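# Snap the front panel onto the computer tower

## Task

Mount the front panel on the tower's front face with its top edge upward. Push it in until each of its four pegs has clicked into its hole. When done, the panel's door must be closed and the tower must still stand upright.

## Robot and tools

Robot: two six-joint arms, left_arm and right_arm, each ending in a two-finger parallel gripper with a wrist camera. The fingers point along the gripper's +z axis and close along its y axis. end_effector_position is the spot between the finger pads, roughly 1 cm short of the fingertips.

Frames: the scene frame has its origin on the table surface midway between the arms. +x points out over the table, +z points up, and left_arm sits on the +y side. Camera image sides do not match these names. Calibrated bases in the scene frame: left_arm at (+0.012, +0.244, +0.041) m, quat_wxyz (+1.000, 0, 0, -0.025); right_arm at (+0.022, -0.249, +0.002) m, quat_wxyz (+1.000, 0, 0, +0.005). Up is +z in both base frames. Every hand pose, hand target and wrist-camera pose is expressed in that arm's own base frame. Reported poses may be off by a few centimetres, more at long reach. Friction and weight can leave a hand a centimetre or so from its command even in free air.

The row: all motion commands use rows of 16 numbers, one list covering both arms. The first 8 are left_arm: x, y, z (metres), qw, qx, qy, qz (w first), opening. The last 8 are the same for right_arm. Position and quaternion are absolute goals in that arm's base frame, not offsets. Opening runs from -1 (closed) to +1 (fully open, 0.094 m). It is a command too, so repeat the current value to leave a gripper alone.

execute_actions(actions, cameras): actions is a list of actions. Each action is a list of up to 15 rows, and each row lasts one 1/30 s step. If an action has fewer rows, its last row repeats to fill 15 steps, so each action takes 0.5 s. Each step, the controller limits the command to 100 mm and 20 degrees from the measured pose. A far goal therefore needs several actions, and the 'Hand target' line shows where each arm is really headed. An action is rejected for both arms if any goal lies more than 0.6 m from that gripper's current position along any of the gripper's axes. The first action is checked against the latest reported state. An empty list just returns state and images. cameras picks which images come back: left out, null or ["all"] gives all, [] gives none, and an unknown name invalidates the call. To park an arm, resend the pose and opening from the last result before it began to rest, unchanged, in every call. To hold a steady orientation, repeat the same quaternion rather than copying drifted readings.

move(target, speed, blend, opening_speed, blocking, cameras): steers each gripper in a straight line toward its absolute pose. target is one 16-number row or a list of up to 15 rows, with no 0.6 m limit. speed is 0.002 to 0.5 m/s (default 0.25); rotation is capped at twice that number in rad/s. Give one value, or one per target. blend, in metres, rounds corners at intermediate targets; 0 stops at each. opening_speed is the finger rate in scale units per second, at least 0.2. Use a low value to close gently on parts that could squash. Openings in the first row start at once. A later row's opening is applied only after all arms stop there. Moves stop after 10 s even if short of target. blocking=false returns after about 0.5 s while the motion continues, and a new move takes over from the current point. Paths do not avoid obstacles or the other arm. Faster moves overshoot more and hit harder. Aiming further past a contact pushes harder. Keep paths away from an arm's own base, which can flip its shoulder. The result adds a 'move:' line. It says done (within 10 mm and 2 degrees), off_target, moving, held or fault, and lists limits: paced means clipped, held means steps were withheld. Neither done nor off_target tells you whether there is contact.

wait(seconds 0 to 10): lets time pass while the arms keep their last commands. A running move continues.

stop(): brakes the running move; it needs some distance to do so.

zoom_image(camera, region): camera is cam_left_wrist or cam_right_wrist. region is [x0, y0, x1, y1] pixels of the latest image, at most 504x504, with the origin at the top-left. Both images are 896x504.

read_manual(section="licences") returns only licence text. finished_scene(scene) ends scene 1 or 2 for good. Call it only once the panel is seated and stays so without the robot.

Reading results: each result gives joint positions, where each arm's final number is the measured finger gap in metres. It also gives joint velocities ('within noise' means effectively still) and joint torques. Torques include gravity, carry fixed offsets, and count positive toward larger joint positions. Torques 3 and 4 wrap at ±28 N m. It also shows grip_measured on the opening scale and grip_effort_nm, where negative means closing; friction keeps effort nonzero at rest. It lists Tool commands, Hand target and, for execute_actions only, some per-step positions. Under a firm grip, grip_measured reads about 3 mm below the part's width, more for small or round parts. Each pad squeezes roughly 50 to 64 N. To release, command an opening well above grip_measured.

Anything left off the table fails the scene. The clearance check does not stop gripper-against-gripper contact, and a hard collision between the arms can end the scene. Held loads, stretched arms or pushing at an unreachable pose heat the motors. A MOTOR HOT line appears at 85 °C. At 100 °C, an OVER-TEMPERATURE FAULT drops that arm for 30 to 60 s or longer. Brief external tugs may disturb held or loose parts. Simulated time keeps running while you compose replies.

Each tool is called by a JSON object that holds its "fn" and its "kwargs", one argument or row to a line.

## Session

{"fn": "execute_actions", "kwargs": {
  "actions": []
}}

Scene clock: 0.00 s.
left_arm: end_effector_position=(+0.6897, +0.0283, +0.2094) grip_measured=+1.000 grip_effort_nm=n/a end_effector_quat_wxyz=(+0.555, -0.269, +0.782, -0.094) | right_arm: end_effector_position=(+0.1218, +0.2673, +0.2503) grip_measured=+1.000 grip_effort_nm=n/a end_effector_quat_wxyz=(+0.026, +0.793, -0.607, +0.042)
Joint positions: left_arm=[0.005 1.696 1.151 0.165 -0.148 -0.557 0.094] | right_arm=[1.184 1.151 1.128 -1.62 0.068 -0.649 0.094]
Joint velocities: within noise
Joint torques (N m): no reading
Motor temperatures (°C): left_arm=[24 27 37 26 24 21 24] | right_arm=[22 31 49 22 24 23 24]
Heat: left arm: hottest elbow 37 °C; right arm: hottest elbow 49 °C.
Hand target: left_arm +0.6968, +0.0284, +0.2181; +0.563, -0.268, +0.776, -0.096 | right_arm +0.1243, +0.2733, +0.2611; +0.012, +0.793, -0.607, +0.038
Tool commands: left_gripper/opening=+1.0 right_gripper/opening=+1.0
camera_calibration:
cam_left_wrist: T_world_to_cam=[[0.315394, -0.843677, 0.434438, -0.2835], [-0.608416, -0.531107, -0.589708, 0.597816], [0.728256, -0.0783292, -0.680814, -0.26984], [0, 0, 0, 1]] pos_world=[0.649648, 0.0571851, 0.291989]
cam_right_wrist: T_world_to_cam=[[0.965656, 0.258402, 0.0271362, -0.194925], [0.208691, -0.833594, 0.511439, 0.108794], [0.154778, -0.488211, -0.858891, 0.413628], [0, 0, 0, 1]] pos_world=[0.101506, 0.342997, 0.30491]

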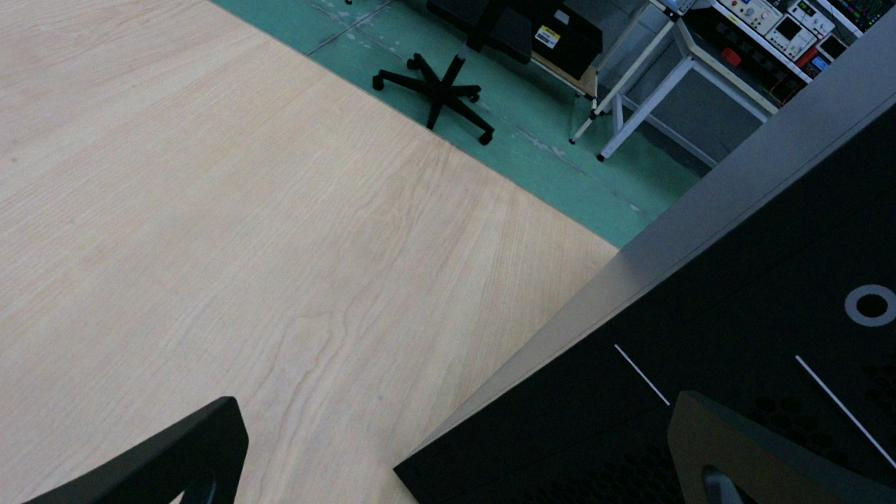

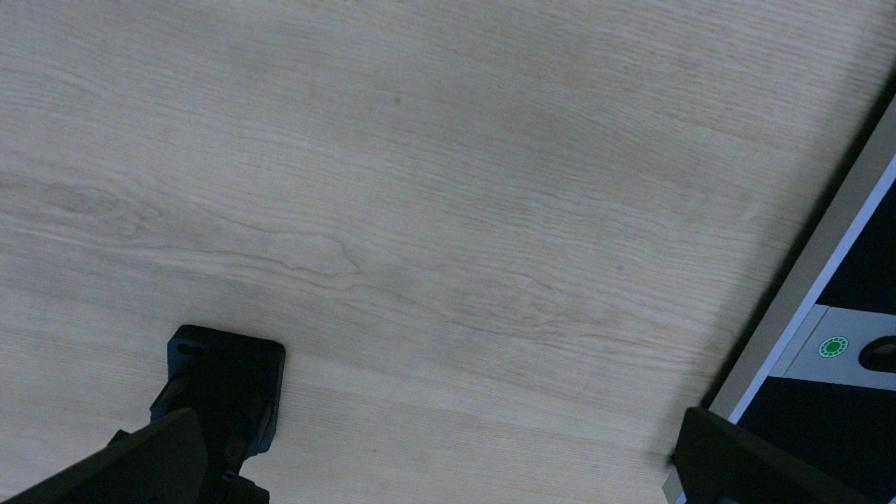

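{"fn": "move", "kwargs": {
  "target": [0.43, 0.06, 0.43, 0.6036, 0.10356, 0.78656, -0.07946, -0.25, 0.30, 0.10, 0.36, 0.419, -0.1183, 0.8985, 0.0552, -0.97],
  "speed": 0.25
}}

Scene clock: 62.80 s.
left_arm: end_effector_position=(+0.4288, +0.0566, +0.3991) grip_measured=-0.248 grip_effort_nm=-0.120 end_effector_quat_wxyz=(+0.586, +0.094, +0.799, -0.093) | right_arm: end_effector_position=(+0.2973, +0.1036, +0.3547) grip_measured=-0.968 grip_effort_nm=-0.090 end_effector_quat_wxyz=(+0.408, -0.132, +0.902, +0.053)
Joint positions: left_arm=[0.359 0.895 0.916 -0.388 0.601 0.173 0.035] | right_arm=[0.379 0.655 0.927 -0.997 0.077 0.052 0.002]
Joint velocities: within noise
Joint torques (N m): left_arm=[0.67 -3.6 13.07 1.81 0.24 0.13] | right_arm=[-2.02 -2.43 10.17 1.88 0.19 0.07]
Motor temperatures (°C): left_arm=[24 28 44 26 24 21 24] | right_arm=[22 31 56 22 24 23 24]
Heat: left arm: hottest elbow 44 °C; right arm: hottest elbow 56 °C.
Hand target: left_arm +0.4288, +0.0595, +0.4295; +0.604, +0.103, +0.786, -0.079 | right_arm +0.2999, +0.1000, +0.3601; +0.419, -0.119, +0.899, +0.055
Off the commanded pose: left_arm 0.031 m, 3 deg | right_arm 0.007 m, 2 deg.
move: off_target (left_arm)
camera_calibration:
cam_left_wrist: T_world_to_cam=[[-0.260674, -0.965027, 0.0277676, 0.156415], [-0.654715, 0.155569, -0.739693, 0.606779], [0.709504, -0.210999, -0.672371, 0.0636457], [0, 0, 0, 1]] pos_world=[0.392884, 0.0699784, 0.487281]
cam_right_wrist: T_world_to_cam=[[0.266439, -0.963668, 0.0188463, 0.012551], [-0.881789, -0.251602, -0.398929, 0.469199], [0.389177, 0.0896717, -0.916788, 0.287191], [0, 0, 0, 1]] pos_world=[0.298622, 0.104394, 0.450234]

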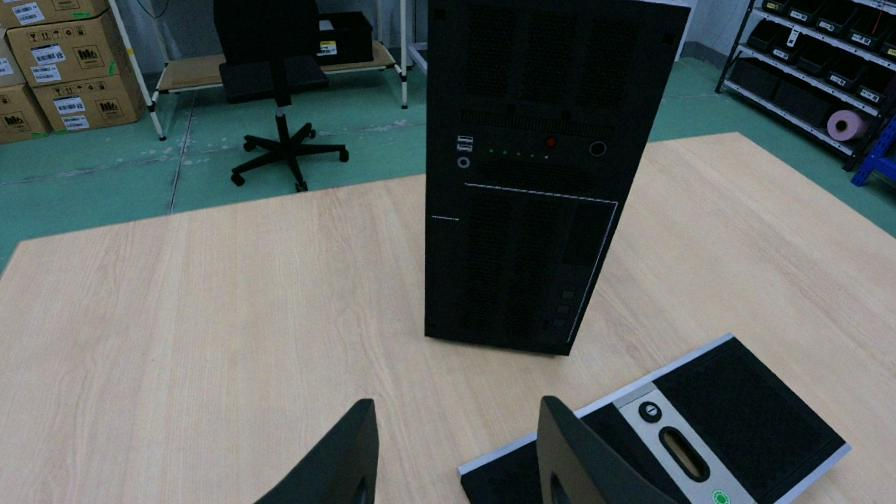

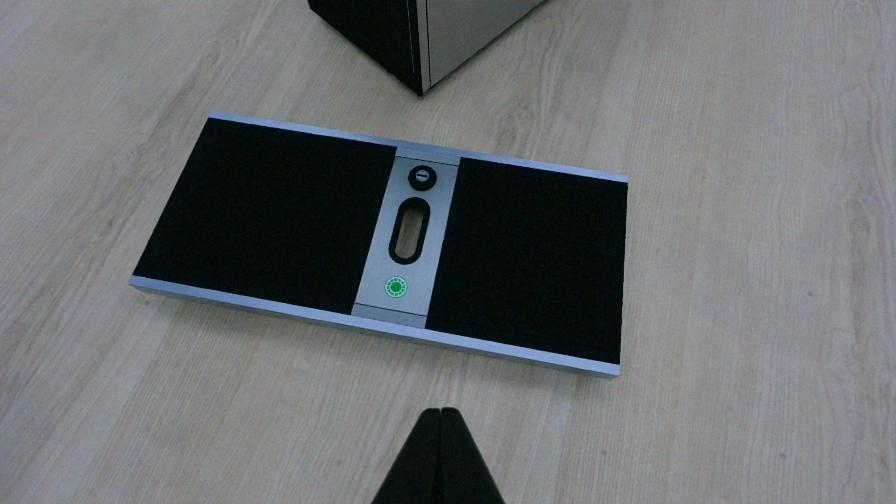

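{"fn": "move", "kwargs": {
  "target": [
    [0.50, -0.22, 0.32, 0.0, -0.0793, 0.9969, 0.0, -0.97, 0.24, -0.03, 0.38, 0.42344, -0.23262, 0.86817, 0.11346, -0.97],
    [0.522, -0.261, 0.15, 0.0, -0.0793, 0.9969, 0.0, -0.97, 0.24, -0.03, 0.38, 0.42344, -0.23262, 0.86817, 0.11346, -0.97]
  ],
  "speed": 0.22,
  "blend": 0.02
}}

Scene clock: 206.67 s.
left_arm: end_effector_position=(+0.5188, -0.2550, +0.1545) grip_measured=-0.968 grip_effort_nm=-0.125 end_effector_quat_wxyz=(-0.002, -0.076, +0.997, +0.002) | right_arm: end_effector_position=(+0.2372, -0.0245, +0.3562) grip_measured=-0.968 grip_effort_nm=-0.095 end_effector_quat_wxyz=(+0.409, -0.225, +0.874, +0.133)
Joint positions: left_arm=[-0.457 1.886 1.703 -1.393 -0.002 -0.609 0.001] | right_arm=[-0.654 0.66 0.969 -1.478 -0.817 -0.981 0.002]
Joint velocities: within noise
Joint torques (N m): left_arm=[-0.38 -15.79 8.47 1.03 0.01 -0.07] | right_arm=[-2.26 -0.62 14.49 0.25 -0.65 -0.18]
Motor temperatures (°C): left_arm=[24 27 52 26 24 21 24] | right_arm=[22 30 55 22 24 23 24]
Heat: left arm: hottest elbow 52 °C; right arm: hottest elbow 55 °C.
Hand target: left_arm +0.5219, -0.2608, +0.1500; +0.000, -0.079, +0.997, +0.000 | right_arm +0.2395, -0.0293, +0.3794; +0.423, -0.232, +0.868, +0.113
Off the commanded pose: left_arm 0.008 m, 0 deg | right_arm 0.025 m, 3 deg.
move: off_target (right_arm)
camera_calibration:
cam_left_wrist: T_world_to_cam=[[0.140608, -0.990045, -0.00641084, -0.323328], [-0.895362, -0.129919, 0.425967, 0.405258], [-0.422559, -0.0541543, -0.904716, 0.432838], [0, 0, 0, 1]] pos_world=[0.591215, -0.244019, 0.216896]
cam_right_wrist: T_world_to_cam=[[0.486882, -0.872464, -0.0418725, -0.123303], [-0.795147, -0.422875, -0.434647, 0.372509], [0.361506, 0.244916, -0.899627, 0.327735], [0, 0, 0, 1]] pos_world=[0.237756, -0.0303206, 0.451586]

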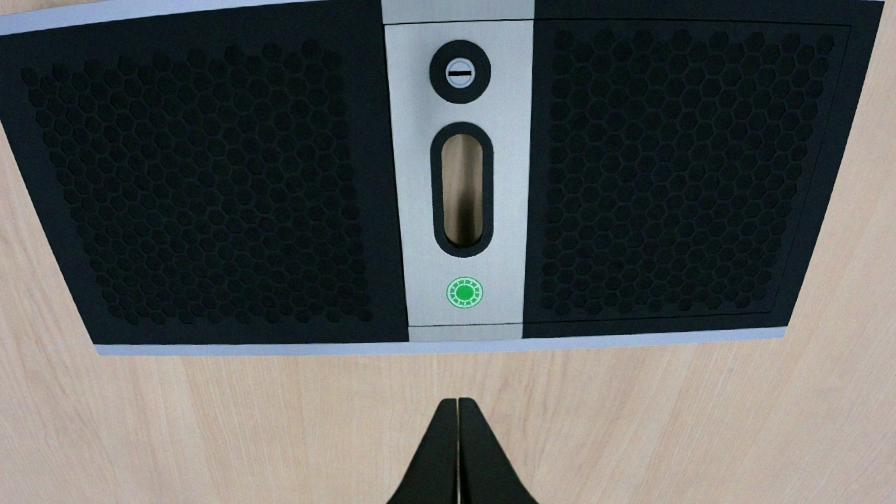

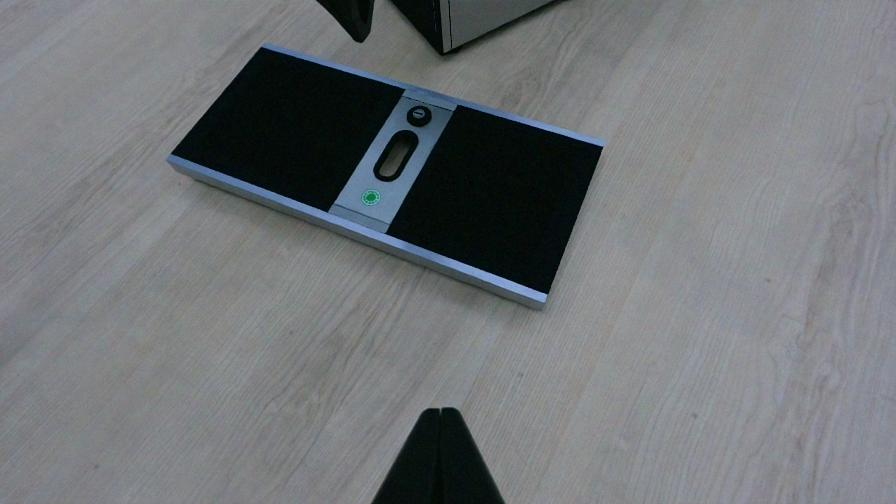

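{"fn": "move", "kwargs": {
  "target": [0.523, -0.2665, 0.045, 0.0, -0.0889, 0.996, 0.0, -0.97, 0.24, -0.03, 0.38, 0.42344, -0.23262, 0.86817, 0.11346, -0.97],
  "speed": 0.1,
  "cameras": ["cam_left_wrist"]
}}

Scene clock: 235.13 s.
left_arm: end_effector_position=(+0.5236, -0.2616, +0.0569) grip_measured=-0.968 grip_effort_nm=-0.110 end_effector_quat_wxyz=(+0.005, -0.087, +0.996, -0.002) | right_arm: end_effector_position=(+0.2372, -0.0244, +0.3563) grip_measured=-0.968 grip_effort_nm=-0.100 end_effector_quat_wxyz=(+0.409, -0.225, +0.874, +0.133)
Joint positions: left_arm=[-0.463 1.97 1.566 -1.156 -0.002 -0.636 0.001] | right_arm=[-0.654 0.66 0.969 -1.478 -0.817 -0.981 0.002]
Joint velocities: within noise
Joint torques (N m): left_arm=[-0.85 -15.21 7.65 0.98 0.01 -0.06] | right_arm=[-2.61 -1.2 14.45 0.21 -0.63 -0.18]
Motor temperatures (°C): left_arm=[24 27 47 26 24 21 24] | right_arm=[22 30 61 22 24 23 24]
Heat: left arm: hottest elbow 47 °C; right arm: hottest elbow 61 °C.
Hand target: left_arm +0.5228, -0.2663, +0.0451; +0.000, -0.089, +0.996, +0.000 | right_arm +0.2395, -0.0293, +0.3793; +0.423, -0.233, +0.868, +0.113
Off the commanded pose: left_arm 0.013 m, 1 deg | right_arm 0.025 m, 3 deg.
move: off_target (left_arm, right_arm)
camera_calibration:
cam_left_wrist: T_world_to_cam=[[0.161376, -0.98689, 0.00244201, -0.341683], [-0.89822, -0.14585, 0.414642, 0.448194], [-0.40885, -0.0691065, -0.909981, 0.335467], [0, 0, 0, 1]] pos_world=[0.594872, -0.248651, 0.120263]
Images, in order (width x height): cam_left_wrist 896x504.

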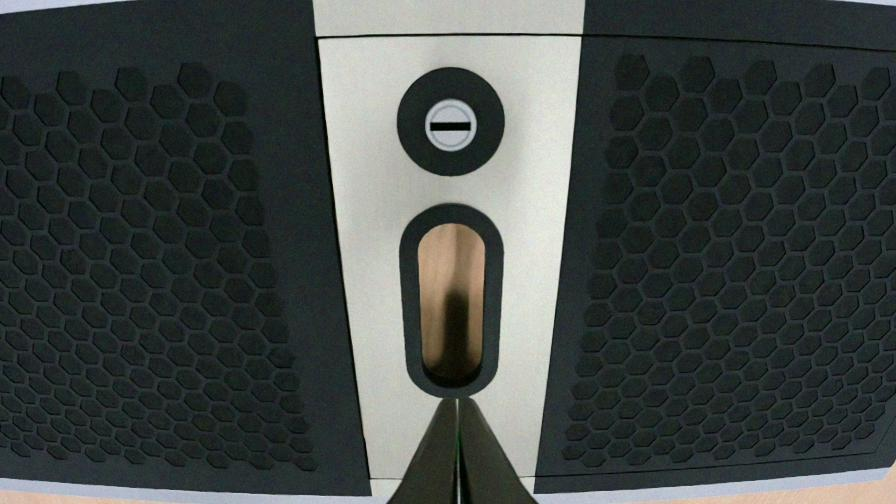

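{"fn": "move", "kwargs": {
  "target": [0.518, -0.2665, 0.0, 0.0, -0.0889, 0.996, 0.0, -0.97, 0.24, -0.03, 0.38, 0.42344, -0.23262, 0.86817, 0.11346, -0.97],
  "speed": 0.06,
  "cameras": ["cam_left_wrist"]
}}

Scene clock: 260.40 s.
left_arm: end_effector_position=(+0.5203, -0.2624, +0.0139) grip_measured=-0.968 grip_effort_nm=-0.125 end_effector_quat_wxyz=(+0.007, -0.087, +0.996, -0.003) | right_arm: end_effector_position=(+0.2372, -0.0244, +0.3563) grip_measured=-0.968 grip_effort_nm=-0.095 end_effector_quat_wxyz=(+0.409, -0.225, +0.874, +0.133)
Joint positions: left_arm=[-0.467 2.011 1.507 -1.053 -0.002 -0.64 0.001] | right_arm=[-0.654 0.66 0.969 -1.478 -0.817 -0.981 0.002]
Joint velocities: within noise
Joint torques (N m): left_arm=[-0.73 -15.5 7.23 1.13 0 -0.1] | right_arm=[-2.37 -1.08 14.41 0.2 -0.63 -0.2]
Motor temperatures (°C): left_arm=[24 28 46 26 24 21 24] | right_arm=[22 30 63 22 24 23 24]
Heat: left arm: hottest elbow 46 °C; right arm: hottest elbow 63 °C.
Hand target: left_arm +0.5177, -0.2663, +0.0002; +0.000, -0.089, +0.996, +0.000 | right_arm +0.2395, -0.0293, +0.3793; +0.423, -0.233, +0.868, +0.113
Off the commanded pose: left_arm 0.015 m, 1 deg | right_arm 0.025 m, 3 deg.
move: off_target (left_arm, right_arm)
camera_calibration:
cam_left_wrist: T_world_to_cam=[[0.161363, -0.986884, 0.00472292, -0.341861], [-0.899623, -0.145124, 0.411846, 0.463884], [-0.405759, -0.0707056, -0.911241, 0.292839], [0, 0, 0, 1]] pos_world=[0.591306, -0.249351, 0.0774129]
Images, in order (width x height): cam_left_wrist 896x504.

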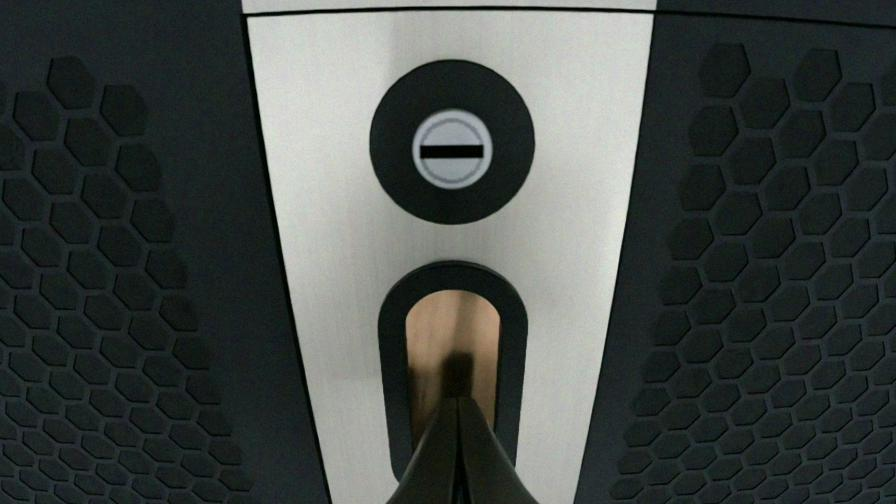

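{"fn": "execute_actions", "kwargs": {
  "actions": []
}}

Scene clock: 298.90 s.
left_arm: end_effector_position=(+0.5203, -0.2624, +0.0139) grip_measured=-0.968 grip_effort_nm=-0.125 end_effector_quat_wxyz=(+0.007, -0.087, +0.996, -0.003) | right_arm: end_effector_position=(+0.2372, -0.0244, +0.3563) grip_measured=-0.968 grip_effort_nm=-0.095 end_effector_quat_wxyz=(+0.409, -0.225, +0.874, +0.133)
Joint positions: left_arm=[-0.467 2.011 1.507 -1.052 -0.002 -0.641 0.001] | right_arm=[-0.654 0.66 0.969 -1.478 -0.817 -0.981 0.002]
Joint velocities: within noise
Joint torques (N m): left_arm=[-0.15 -14.97 7.15 1.11 -0.01 -0.08] | right_arm=[-2.43 -0.67 14.5 0.17 -0.65 -0.21]
Motor temperatures (°C): left_arm=[24 30 43 26 24 21 24] | right_arm=[22 30 65 22 24 23 24]
Heat: left arm: hottest elbow 43 °C; right arm: hottest elbow 65 °C.
Hand target: left_arm +0.5177, -0.2663, +0.0002; +0.000, -0.089, +0.996, +0.000 | right_arm +0.2395, -0.0293, +0.3793; +0.423, -0.233, +0.868, +0.113
Tool commands: left_gripper/opening=-0.97 right_gripper/opening=-0.97
Off the commanded pose: left_arm 0.015 m, 1 deg | right_arm 0.025 m, 3 deg.
camera_calibration:
cam_left_wrist: T_world_to_cam=[[0.161738, -0.986821, 0.00495229, -0.342098], [-0.899707, -0.145395, 0.411567, 0.463929], [-0.405423, -0.0710215, -0.911366, 0.292615], [0, 0, 0, 1]] pos_world=[0.591364, -0.249355, 0.0774359]
cam_right_wrist: T_world_to_cam=[[0.487237, -0.872273, -0.0417159, -0.123402], [-0.794821, -0.423172, -0.434954, 0.372583], [0.361746, 0.245083, -0.899486, 0.327655], [0, 0, 0, 1]] pos_world=[0.237735, -0.0302761, 0.45163]

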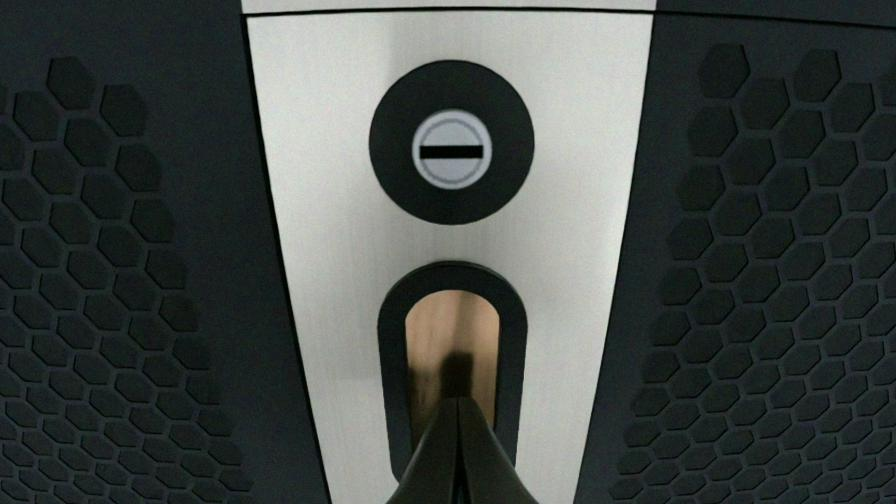

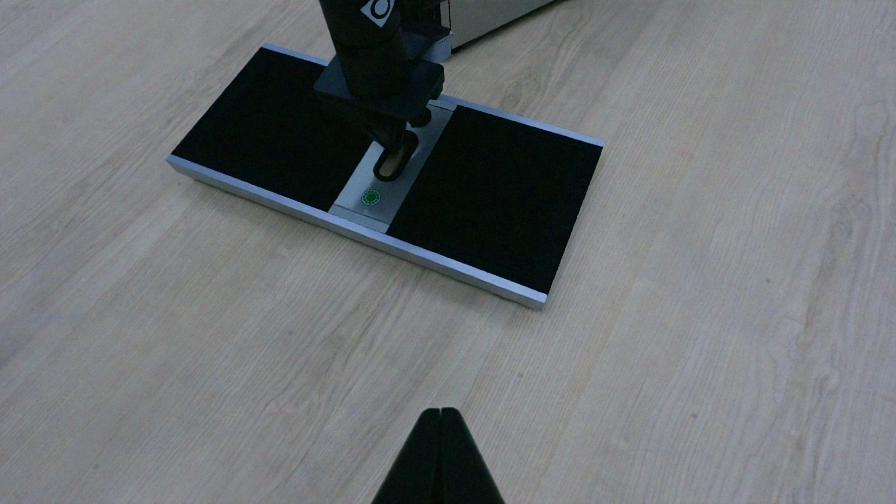

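{"fn": "move", "kwargs": {
  "target": [
    [0.5125, -0.2663, -0.006, 0, -0.0889, 0.996, 0, -0.97, 0.24, -0.03, 0.38, 0.42344, -0.23262, 0.86817, 0.11346, -0.97],
    [0.5125, -0.2663, -0.0315, 0, -0.0889, 0.996, 0, -0.97, 0.24, -0.03, 0.38, 0.42344, -0.23262, 0.86817, 0.11346, -0.97]
  ],
  "speed": 0.04,
  "blend": 0.003,
  "cameras": ["cam_left_wrist"]
}}

Scene clock: 328.20 s.
left_arm: end_effector_position=(+0.5157, -0.2628, -0.0173) grip_measured=-0.968 grip_effort_nm=-0.120 end_effector_quat_wxyz=(+0.007, -0.087, +0.996, -0.003) | right_arm: end_effector_position=(+0.2372, -0.0244, +0.3563) grip_measured=-0.968 grip_effort_nm=-0.090 end_effector_quat_wxyz=(+0.409, -0.225, +0.874, +0.133)
Joint positions: left_arm=[-0.471 2.044 1.467 -0.979 -0.002 -0.644 0.001] | right_arm=[-0.654 0.66 0.969 -1.478 -0.817 -0.981 0.002]
Joint velocities: within noise
Joint torques (N m): left_arm=[-0.32 -14.86 6.89 1.14 0.01 -0.1] | right_arm=[-2.2 -0.73 14.39 0.12 -0.62 -0.24]
Motor temperatures (°C): left_arm=[24 30 41 26 24 21 24] | right_arm=[22 30 66 22 24 23 24]
Heat: left arm: hottest elbow 41 °C; right arm: hottest elbow 66 °C.
Hand target: left_arm +0.5123, -0.2660, -0.0312; +0.000, -0.089, +0.996, +0.000 | right_arm +0.2395, -0.0293, +0.3793; +0.423, -0.233, +0.868, +0.113
Off the commanded pose: left_arm 0.015 m, 1 deg | right_arm 0.025 m, 3 deg.
move: off_target (left_arm, right_arm)
camera_calibration:
cam_left_wrist: T_world_to_cam=[[0.161358, -0.986881, 0.00545327, -0.341363], [-0.900035, -0.144887, 0.41103, 0.472782], [-0.404848, -0.0712309, -0.911605, 0.261971], [0, 0, 0, 1]] pos_world=[0.58666, -0.249725, 0.046348]
Images, in order (width x height): cam_left_wrist 896x504.

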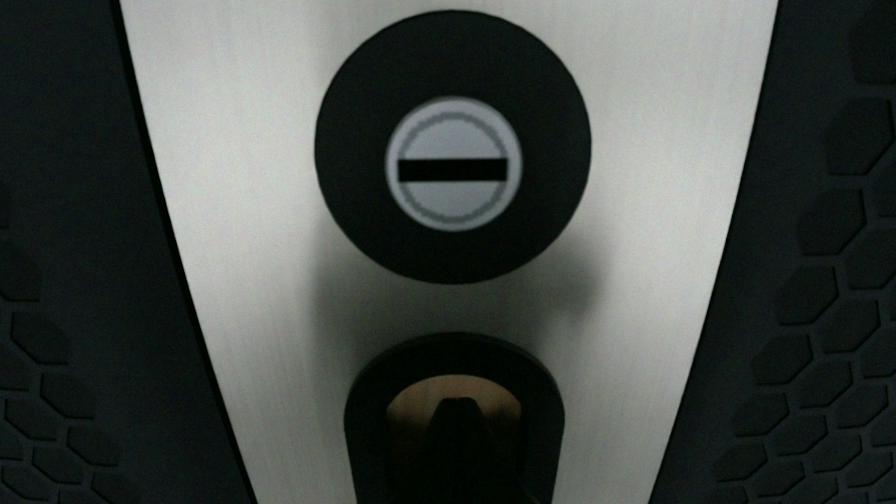

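{"fn": "move", "kwargs": {
  "target": [0.5125, -0.2663, -0.0315, 0, -0.0889, 0.996, 0, -0.77, 0.24, -0.03, 0.38, 0.42344, -0.23262, 0.86817, 0.11346, -0.97],
  "opening_speed": 0.25,
  "cameras": ["cam_left_wrist"]
}}

Scene clock: 339.07 s.
left_arm: end_effector_position=(+0.5158, -0.2628, -0.0173) grip_measured=-0.886 grip_effort_nm=1.233 end_effector_quat_wxyz=(+0.007, -0.087, +0.996, -0.003) | right_arm: end_effector_position=(+0.2372, -0.0244, +0.3563) grip_measured=-0.968 grip_effort_nm=-0.095 end_effector_quat_wxyz=(+0.409, -0.225, +0.874, +0.133)
Joint positions: left_arm=[-0.471 2.044 1.467 -0.979 -0.002 -0.645 0.005] | right_arm=[-0.654 0.66 0.969 -1.478 -0.817 -0.981 0.002]
Joint velocities: within noise
Joint torques (N m): left_arm=[-0.38 -15.03 6.87 1.06 0.01 -0.09] | right_arm=[-2.32 -0.56 14.46 0.16 -0.62 -0.2]
Motor temperatures (°C): left_arm=[24 30 41 26 24 21 25] | right_arm=[22 30 66 22 25 23 24]
Heat: left arm: hottest elbow 41 °C; right arm: hottest elbow 66 °C.
Hand target: left_arm +0.5124, -0.2661, -0.0312; +0.000, -0.089, +0.996, +0.000 | right_arm +0.2395, -0.0293, +0.3793; +0.423, -0.233, +0.868, +0.113
Off the commanded pose: left_arm 0.015 m, 1 deg | right_arm 0.025 m, 3 deg.
move: off_target (left_arm, right_arm)
camera_calibration:
cam_left_wrist: T_world_to_cam=[[0.161732, -0.986818, 0.00568428, -0.341592], [-0.900118, -0.145156, 0.410752, 0.472818], [-0.404512, -0.0715483, -0.911729, 0.261745], [0, 0, 0, 1]] pos_world=[0.586717, -0.249729, 0.046371]
Images, in order (width x height): cam_left_wrist 896x504.

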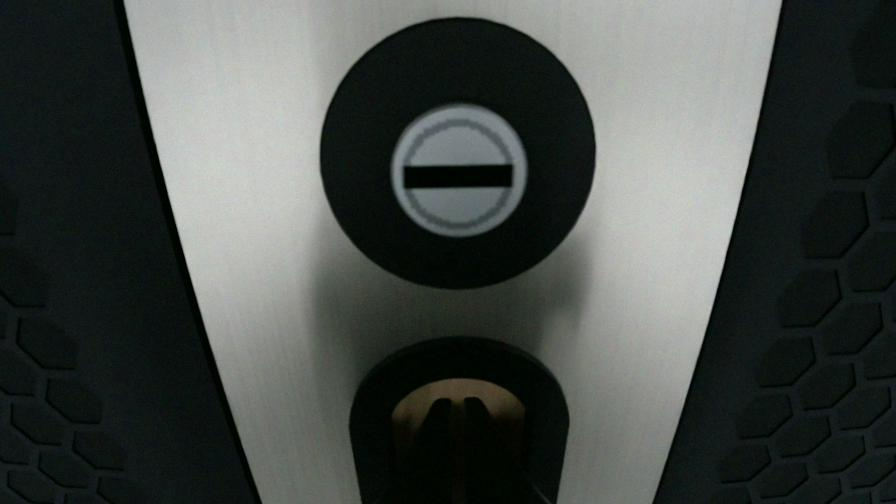

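{"fn": "move", "kwargs": {
  "target": [
    [0.5125, -0.2663, 0.03, 0, -0.0889, 0.996, 0, -0.77, 0.24, -0.03, 0.38, 0.42344, -0.23262, 0.86817, 0.11346, -0.97],
    [0.5125, -0.2663, 0.15, 0, -0.0889, 0.996, 0, -0.77, 0.24, -0.03, 0.38, 0.42344, -0.23262, 0.86817, 0.11346, -0.97]
  ],
  "speed": [0.05, 0.09],
  "blend": 0.01
}}

Scene clock: 411.87 s.
left_arm: end_effector_position=(+0.4982, -0.2546, +0.1166) grip_measured=-0.881 grip_effort_nm=1.228 end_effector_quat_wxyz=(-0.030, -0.087, +0.996, +0.018) | right_arm: end_effector_position=(+0.2372, -0.0244, +0.3563) grip_measured=-0.968 grip_effort_nm=-0.100 end_effector_quat_wxyz=(+0.409, -0.225, +0.874, +0.133)
Joint positions: left_arm=[-0.471 1.902 1.624 -1.362 0.002 -0.645 0.006] | right_arm=[-0.654 0.66 0.969 -1.478 -0.817 -0.981 0.002]
Joint velocities: within noise
Joint torques (N m): left_arm=[-0.32 -18.32 11.82 0.18 -0.11 -0.08] | right_arm=[-2.43 -0.91 14.49 0.35 -0.63 -0.15]
Motor temperatures (°C): left_arm=[24 31 40 26 24 21 27] | right_arm=[22 30 67 22 25 23 24]
Heat: left arm: hottest elbow 40 °C; right arm: hottest elbow 67 °C.
Hand target: left_arm +0.5109, -0.2655, +0.1502; +0.000, -0.089, +0.996, -0.001 | right_arm +0.2395, -0.0293, +0.3793; +0.423, -0.233, +0.868, +0.113
Off the commanded pose: left_arm 0.038 m, 4 deg | right_arm 0.025 m, 3 deg.
move: off_target (left_arm, right_arm)
camera_calibration:
cam_left_wrist: T_world_to_cam=[[0.160797, -0.986098, -0.0418951, -0.325176], [-0.865818, -0.161307, 0.473645, 0.374743], [-0.473819, -0.0398874, -0.879719, 0.416139], [0, 0, 0, 1]] pos_world=[0.573921, -0.243607, 0.174966]
cam_right_wrist: T_world_to_cam=[[0.487237, -0.872273, -0.0417159, -0.123402], [-0.794821, -0.423172, -0.434954, 0.372583], [0.361746, 0.245083, -0.899486, 0.327655], [0, 0, 0, 1]] pos_world=[0.237735, -0.0302761, 0.45163]

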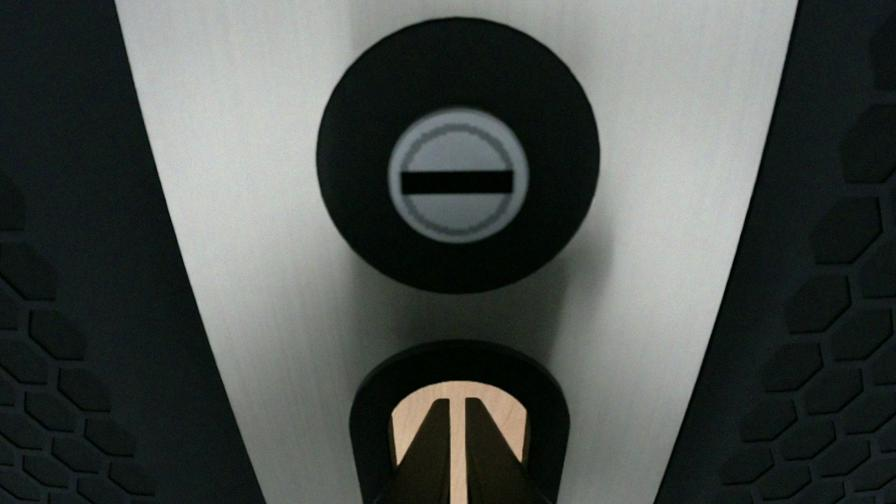

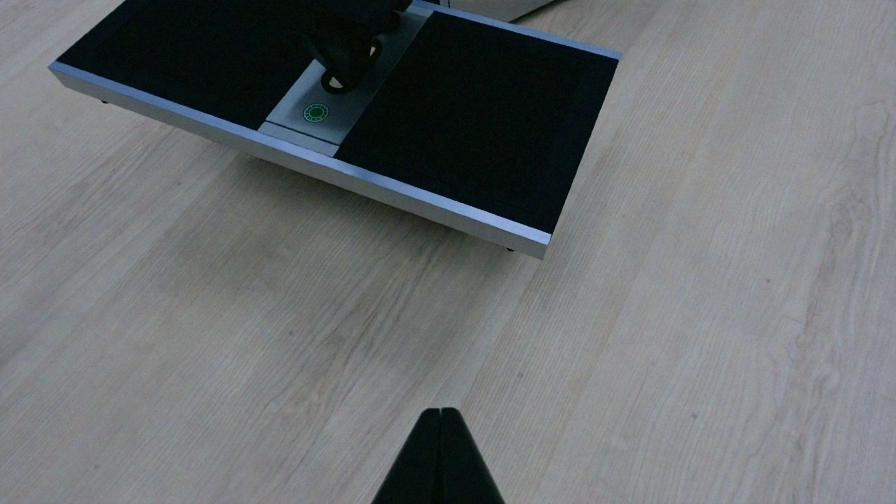

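{"fn": "move", "kwargs": {
  "target": [
    [0.45, -0.16, 0.18, 0, -0.21644, 0.97630, 0, -0.77, 0.24, -0.03, 0.38, 0.42344, -0.23262, 0.86817, 0.11346, -0.97],
    [0.415, -0.05, 0.18, 0, -0.39875, 0.91706, 0, -0.77, 0.24, -0.03, 0.38, 0.42344, -0.23262, 0.86817, 0.11346, -0.97],
    [0.412, 0.036, 0.18, 0, -0.5439, 0.83915, 0, -0.77, 0.24, -0.03, 0.38, 0.42344, -0.23262, 0.86817, 0.11346, -0.97]
  ],
  "speed": 0.14,
  "blend": 0.04
}}

Scene clock: 427.00 s.
left_arm: end_effector_position=(+0.4075, +0.0341, +0.1665) grip_measured=-0.881 grip_effort_nm=1.223 end_effector_quat_wxyz=(-0.019, -0.537, +0.843, +0.009) | right_arm: end_effector_position=(+0.2372, -0.0244, +0.3563) grip_measured=-0.968 grip_effort_nm=-0.100 end_effector_quat_wxyz=(+0.409, -0.225, +0.874, +0.133)
Joint positions: left_arm=[0.085 1.47 1.199 -1.343 0.001 -1.049 0.006] | right_arm=[-0.654 0.66 0.969 -1.478 -0.817 -0.981 0.002]
Joint velocities: within noise
Joint torques (N m): left_arm=[0.21 -11.87 8.64 0.91 -0.12 -0.1] | right_arm=[-2.2 -0.56 14.52 0.06 -0.6 -0.17]
Motor temperatures (°C): left_arm=[24 31 41 26 24 21 28] | right_arm=[22 30 68 22 25 23 24]
Heat: left arm: hottest elbow 41 °C; right arm: hottest elbow 68 °C.
Hand target: left_arm +0.4118, +0.0360, +0.1799; +0.000, -0.544, +0.839, +0.000 | right_arm +0.2395, -0.0293, +0.3793; +0.423, -0.233, +0.868, +0.113
Off the commanded pose: left_arm 0.014 m, 3 deg | right_arm 0.025 m, 3 deg.
move: off_target (left_arm, right_arm)
camera_calibration:
cam_left_wrist: T_world_to_cam=[[0.900579, -0.43304, -0.0378655, -0.344822], [-0.373242, -0.814978, 0.443284, 0.14573], [-0.22282, -0.385079, -0.895581, 0.340696], [0, 0, 0, 1]] pos_world=[0.440846, 0.10064, 0.227464]
cam_right_wrist: T_world_to_cam=[[0.487237, -0.872273, -0.0417159, -0.123402], [-0.794821, -0.423172, -0.434954, 0.372583], [0.361746, 0.245083, -0.899486, 0.327655], [0, 0, 0, 1]] pos_world=[0.237735, -0.0302761, 0.45163]

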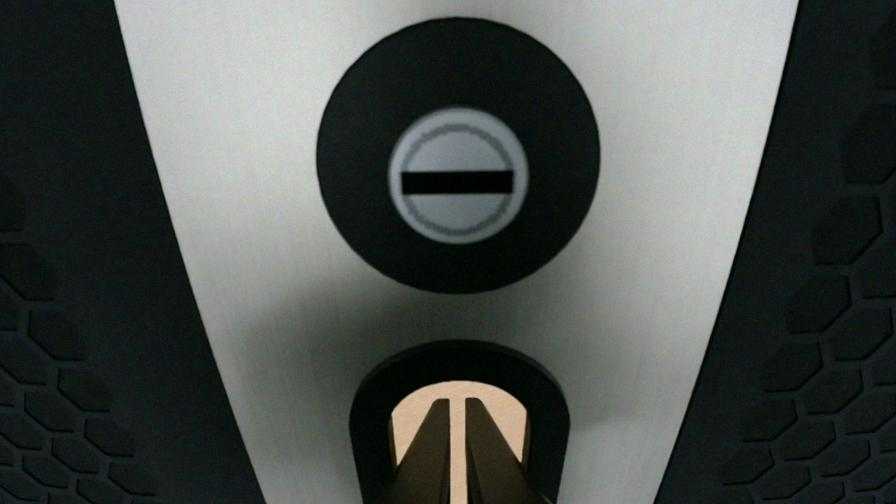

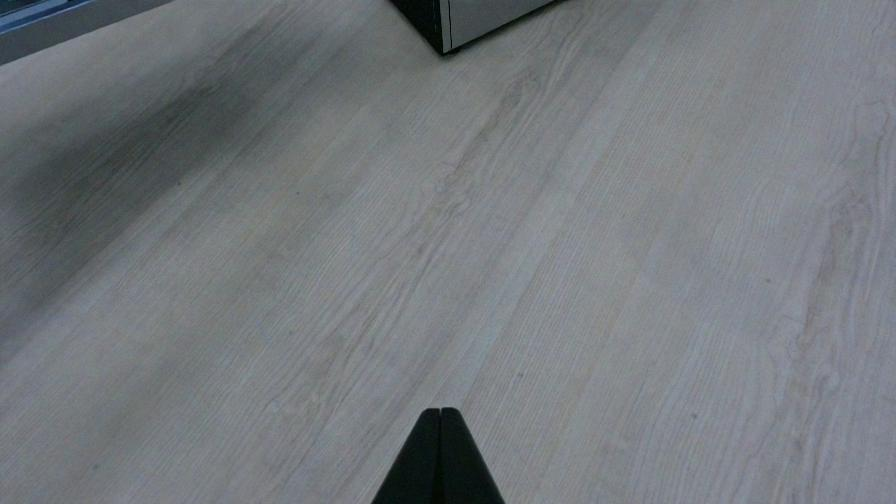

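{"fn": "move", "kwargs": {
  "target": [
    [0.513, -0.0113, 0.2, 0.14085, -0.52537, 0.8105, -0.21715, -0.77, 0.24, -0.03, 0.38, 0.42344, -0.23262, 0.86817, 0.11346, -0.97],
    [0.595, -0.048, 0.305, 0.2721, -0.47103, 0.72668, -0.4195, -0.77, 0.24, -0.03, 0.38, 0.42344, -0.23262, 0.86817, 0.11346, -0.97],
    [0.626, -0.0618, 0.44, 0.3848, -0.3846, 0.5934, -0.5933, -0.77, 0.24, -0.03, 0.38, 0.42344, -0.23262, 0.86817, 0.11346, -0.97]
  ],
  "speed": 0.15,
  "blend": 0.05
}}

Scene clock: 459.03 s.
left_arm: end_effector_position=(+0.6242, -0.0573, +0.3994) grip_measured=-0.881 grip_effort_nm=1.233 end_effector_quat_wxyz=(+0.363, -0.409, +0.611, -0.573) | right_arm: end_effector_position=(+0.2372, -0.0244, +0.3563) grip_measured=-0.968 grip_effort_nm=-0.095 end_effector_quat_wxyz=(+0.409, -0.225, +0.874, +0.133)
Joint positions: left_arm=[0.027 1.399 1.146 0.164 0.442 -1.558 0.006] | right_arm=[-0.654 0.66 0.969 -1.478 -0.817 -0.981 0.002]
Joint velocities: within noise
Joint torques (N m): left_arm=[-0.56 -11.58 12.01 3.47 -0.04 0.01] | right_arm=[-2.61 -1.38 14.39 0.25 -0.63 -0.21]
Motor temperatures (°C): left_arm=[24 29 42 26 24 21 28] | right_arm=[22 30 68 22 25 23 24]
Heat: left arm: hottest elbow 42 °C; right arm: hottest elbow 68 °C.
Hand target: left_arm +0.6237, -0.0617, +0.4395; +0.385, -0.385, +0.594, -0.593 | right_arm +0.2395, -0.0293, +0.3793; +0.423, -0.233, +0.868, +0.113
Off the commanded pose: left_arm 0.041 m, 5 deg | right_arm 0.025 m, 3 deg.
move: off_target (left_arm, right_arm)
camera_calibration:
cam_left_wrist: T_world_to_cam=[[0.0808822, -0.0201594, 0.99652, -0.448575], [-0.751447, -0.658068, 0.0476784, 0.451963], [0.654817, -0.752689, -0.0683748, -0.336884], [0, 0, 0, 1]] pos_world=[0.596506, 0.034811, 0.402431]
cam_right_wrist: T_world_to_cam=[[0.487237, -0.872273, -0.0417159, -0.123402], [-0.794821, -0.423172, -0.434954, 0.372583], [0.361746, 0.245083, -0.899486, 0.327655], [0, 0, 0, 1]] pos_world=[0.237735, -0.0302761, 0.45163]

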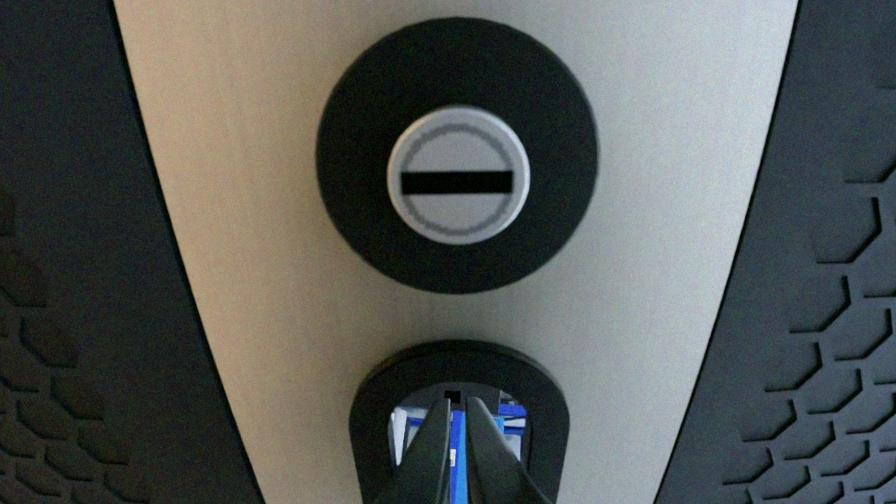

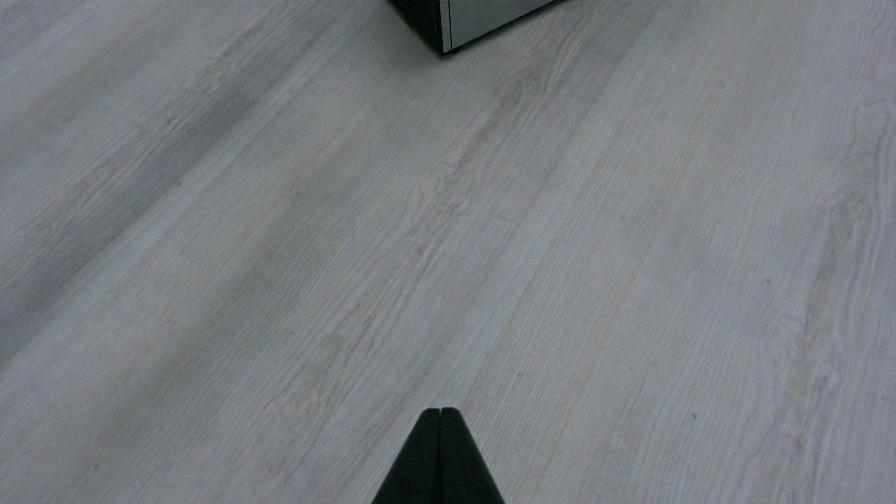

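{"fn": "move", "kwargs": {
  "target": [
    [0.667, -0.0806, 0.30, 0.4072, -0.361, 0.5734, -0.6126, -0.77, 0.40, 0.06, 0.40, 0.67056, -0.08985, 0.73179, 0.08233, -0.97],
    [0.687, -0.0903, 0.28, 0.4072, -0.361, 0.5734, -0.6126, -0.77, 0.575, 0.204, 0.43, 0.67056, -0.08985, 0.73179, 0.08233, -0.97]
  ],
  "speed": 0.12,
  "blend": 0.03
}}

Scene clock: 514.20 s.
left_arm: end_effector_position=(+0.6739, -0.0850, +0.2454) grip_measured=-0.881 grip_effort_nm=1.233 end_effector_quat_wxyz=(+0.387, -0.385, +0.592, -0.593) | right_arm: end_effector_position=(+0.5659, +0.1938, +0.3918) grip_measured=-0.968 grip_effort_nm=-0.085 end_effector_quat_wxyz=(+0.646, -0.098, +0.754, +0.069)
Joint positions: left_arm=[-0.029 1.738 1.033 0.709 0.386 -1.569 0.006] | right_arm=[0.368 1.293 1.074 0.061 0.131 -0.002 0.002]
Joint velocities: within noise
Joint torques (N m): left_arm=[-0.73 -13.74 11.22 3.49 -0.13 0] | right_arm=[-0.79 -10.11 16.27 2.11 0.18 0.07]
Motor temperatures (°C): left_arm=[24 29 47 26 24 21 29] | right_arm=[22 29 67 22 25 23 24]
Heat: left arm: hottest elbow 47 °C; right arm: hottest elbow 67 °C.
Hand target: left_arm +0.6844, -0.0901, +0.2799; +0.407, -0.361, +0.574, -0.612 | right_arm +0.5721, +0.2030, +0.4296; +0.671, -0.090, +0.732, +0.083
Off the commanded pose: left_arm 0.037 m, 5 deg | right_arm 0.041 m, 4 deg.
move: off_target (left_arm, right_arm)
camera_calibration:
cam_left_wrist: T_world_to_cam=[[-0.0062334, -0.012661, 0.9999, -0.241153], [-0.753185, -0.65768, -0.0130231, 0.494465], [0.657779, -0.753191, -0.00543651, -0.418331], [0, 0, 0, 1]] pos_world=[0.64609, 0.00706338, 0.245295]
cam_right_wrist: T_world_to_cam=[[0.219537, -0.975416, 0.0191631, 0.0559223], [-0.54275, -0.138432, -0.828408, 0.697931], [0.810695, 0.171465, -0.559798, -0.185681], [0, 0, 0, 1]] pos_world=[0.517056, 0.183001, 0.473156]

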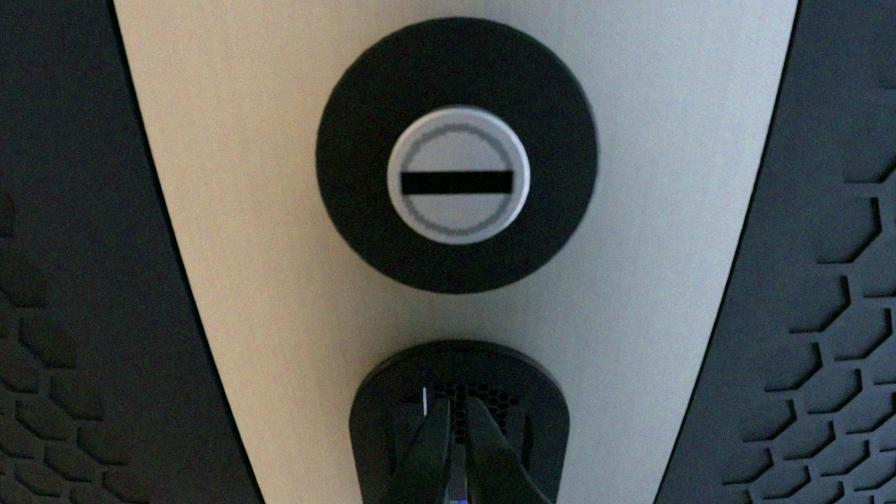

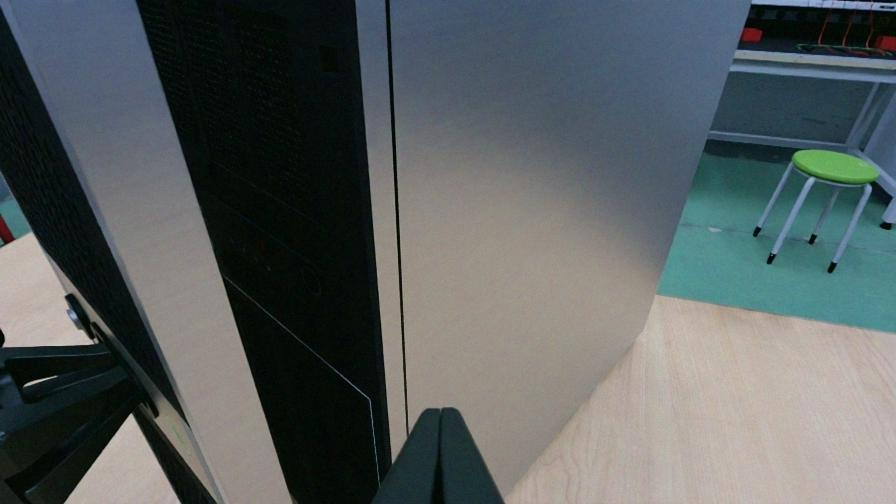

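{"fn": "move", "kwargs": {
  "target": [0.7186, -0.1004, 0.262, 0.4072, -0.361, 0.5734, -0.6126, -0.77, 0.54, 0.26, 0.545, 0.67559, 0.0, 0.73728, 0.0, -0.97],
  "speed": 0.07
}}

Scene clock: 592.10 s.
left_arm: end_effector_position=(+0.7000, -0.0943, +0.2210) grip_measured=-0.881 grip_effort_nm=1.228 end_effector_quat_wxyz=(+0.384, -0.388, +0.595, -0.590) | right_arm: end_effector_position=(+0.5394, +0.2523, +0.5126) grip_measured=-0.968 grip_effort_nm=-0.095 end_effector_quat_wxyz=(+0.661, -0.012, +0.750, -0.018)
Joint positions: left_arm=[-0.045 1.831 1.099 0.722 0.371 -1.569 0.006] | right_arm=[0.604 1.321 1.404 -0.238 0.609 0.047 0.002]
Joint velocities: within noise
Joint torques (N m): left_arm=[-0.5 -14.56 12.11 3.45 -0.1 0.02] | right_arm=[-0.44 -11.11 16.21 1.07 0.18 0.05]
Motor temperatures (°C): left_arm=[24 30 49 26 24 21 29] | right_arm=[22 31 67 22 24 23 24]
Heat: left arm: hottest elbow 49 °C; right arm: hottest elbow 67 °C.
Hand target: left_arm +0.7146, -0.0999, +0.2623; +0.407, -0.361, +0.573, -0.613 | right_arm +0.5383, +0.2589, +0.5441; +0.676, +0.000, +0.737, +0.000
Off the commanded pose: left_arm 0.045 m, 5 deg | right_arm 0.033 m, 3 deg.
move: off_target (left_arm, right_arm)
camera_calibration:
cam_left_wrist: T_world_to_cam=[[0.0071053, -0.0132136, 0.999887, -0.226137], [-0.753294, -0.657675, -0.00333828, 0.505662], [0.657645, -0.753186, -0.0146267, -0.440499], [0, 0, 0, 1]] pos_world=[0.672211, -0.00220383, 0.221357]
cam_right_wrist: T_world_to_cam=[[-0.0229364, -0.999004, 0.0382671, 0.243357], [-0.535116, -0.0200644, -0.84454, 0.766058], [0.844467, -0.0398481, -0.534123, -0.0846682], [0, 0, 0, 1]] pos_world=[0.487011, 0.255111, 0.592431]

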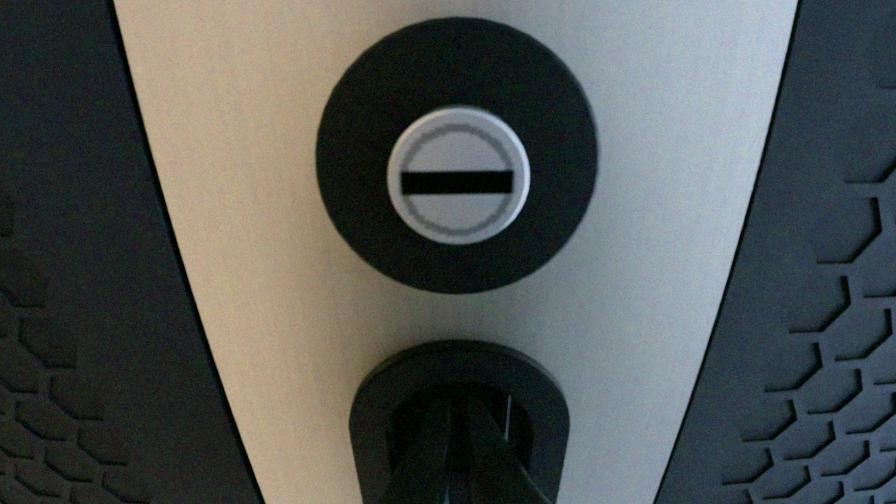

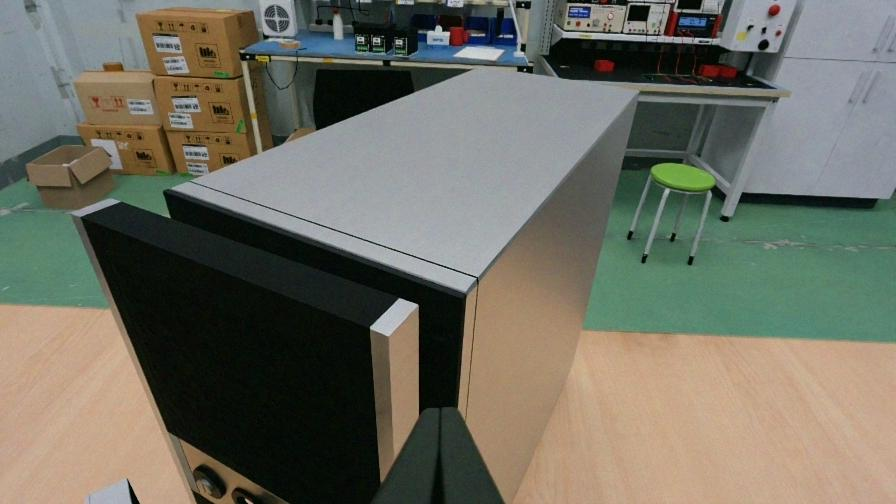

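{"fn": "zoom_image", "kwargs": {
  "camera": "cam_right_wrist",
  "region": [360, 260, 500, 350]
}}

{"fn": "zoom_image", "kwargs": {
  "camera": "cam_right_wrist",
  "region": [60, 170, 200, 260]
}}

Scaled by 3.600 from the camera's 896x504 image, which has a finer 1280x720 frame.

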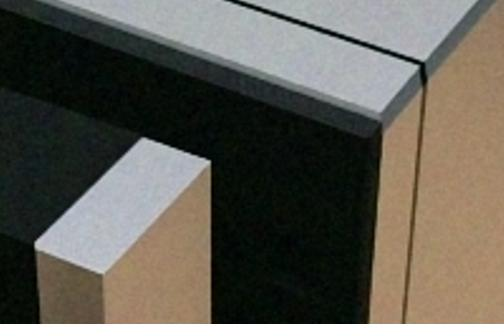

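Scaled by 3.600 from the camera's 896x504 image, which has a finer 1280x720 frame.

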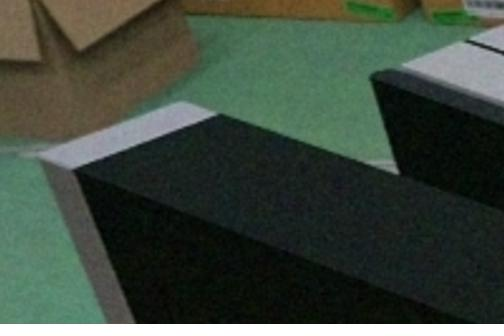

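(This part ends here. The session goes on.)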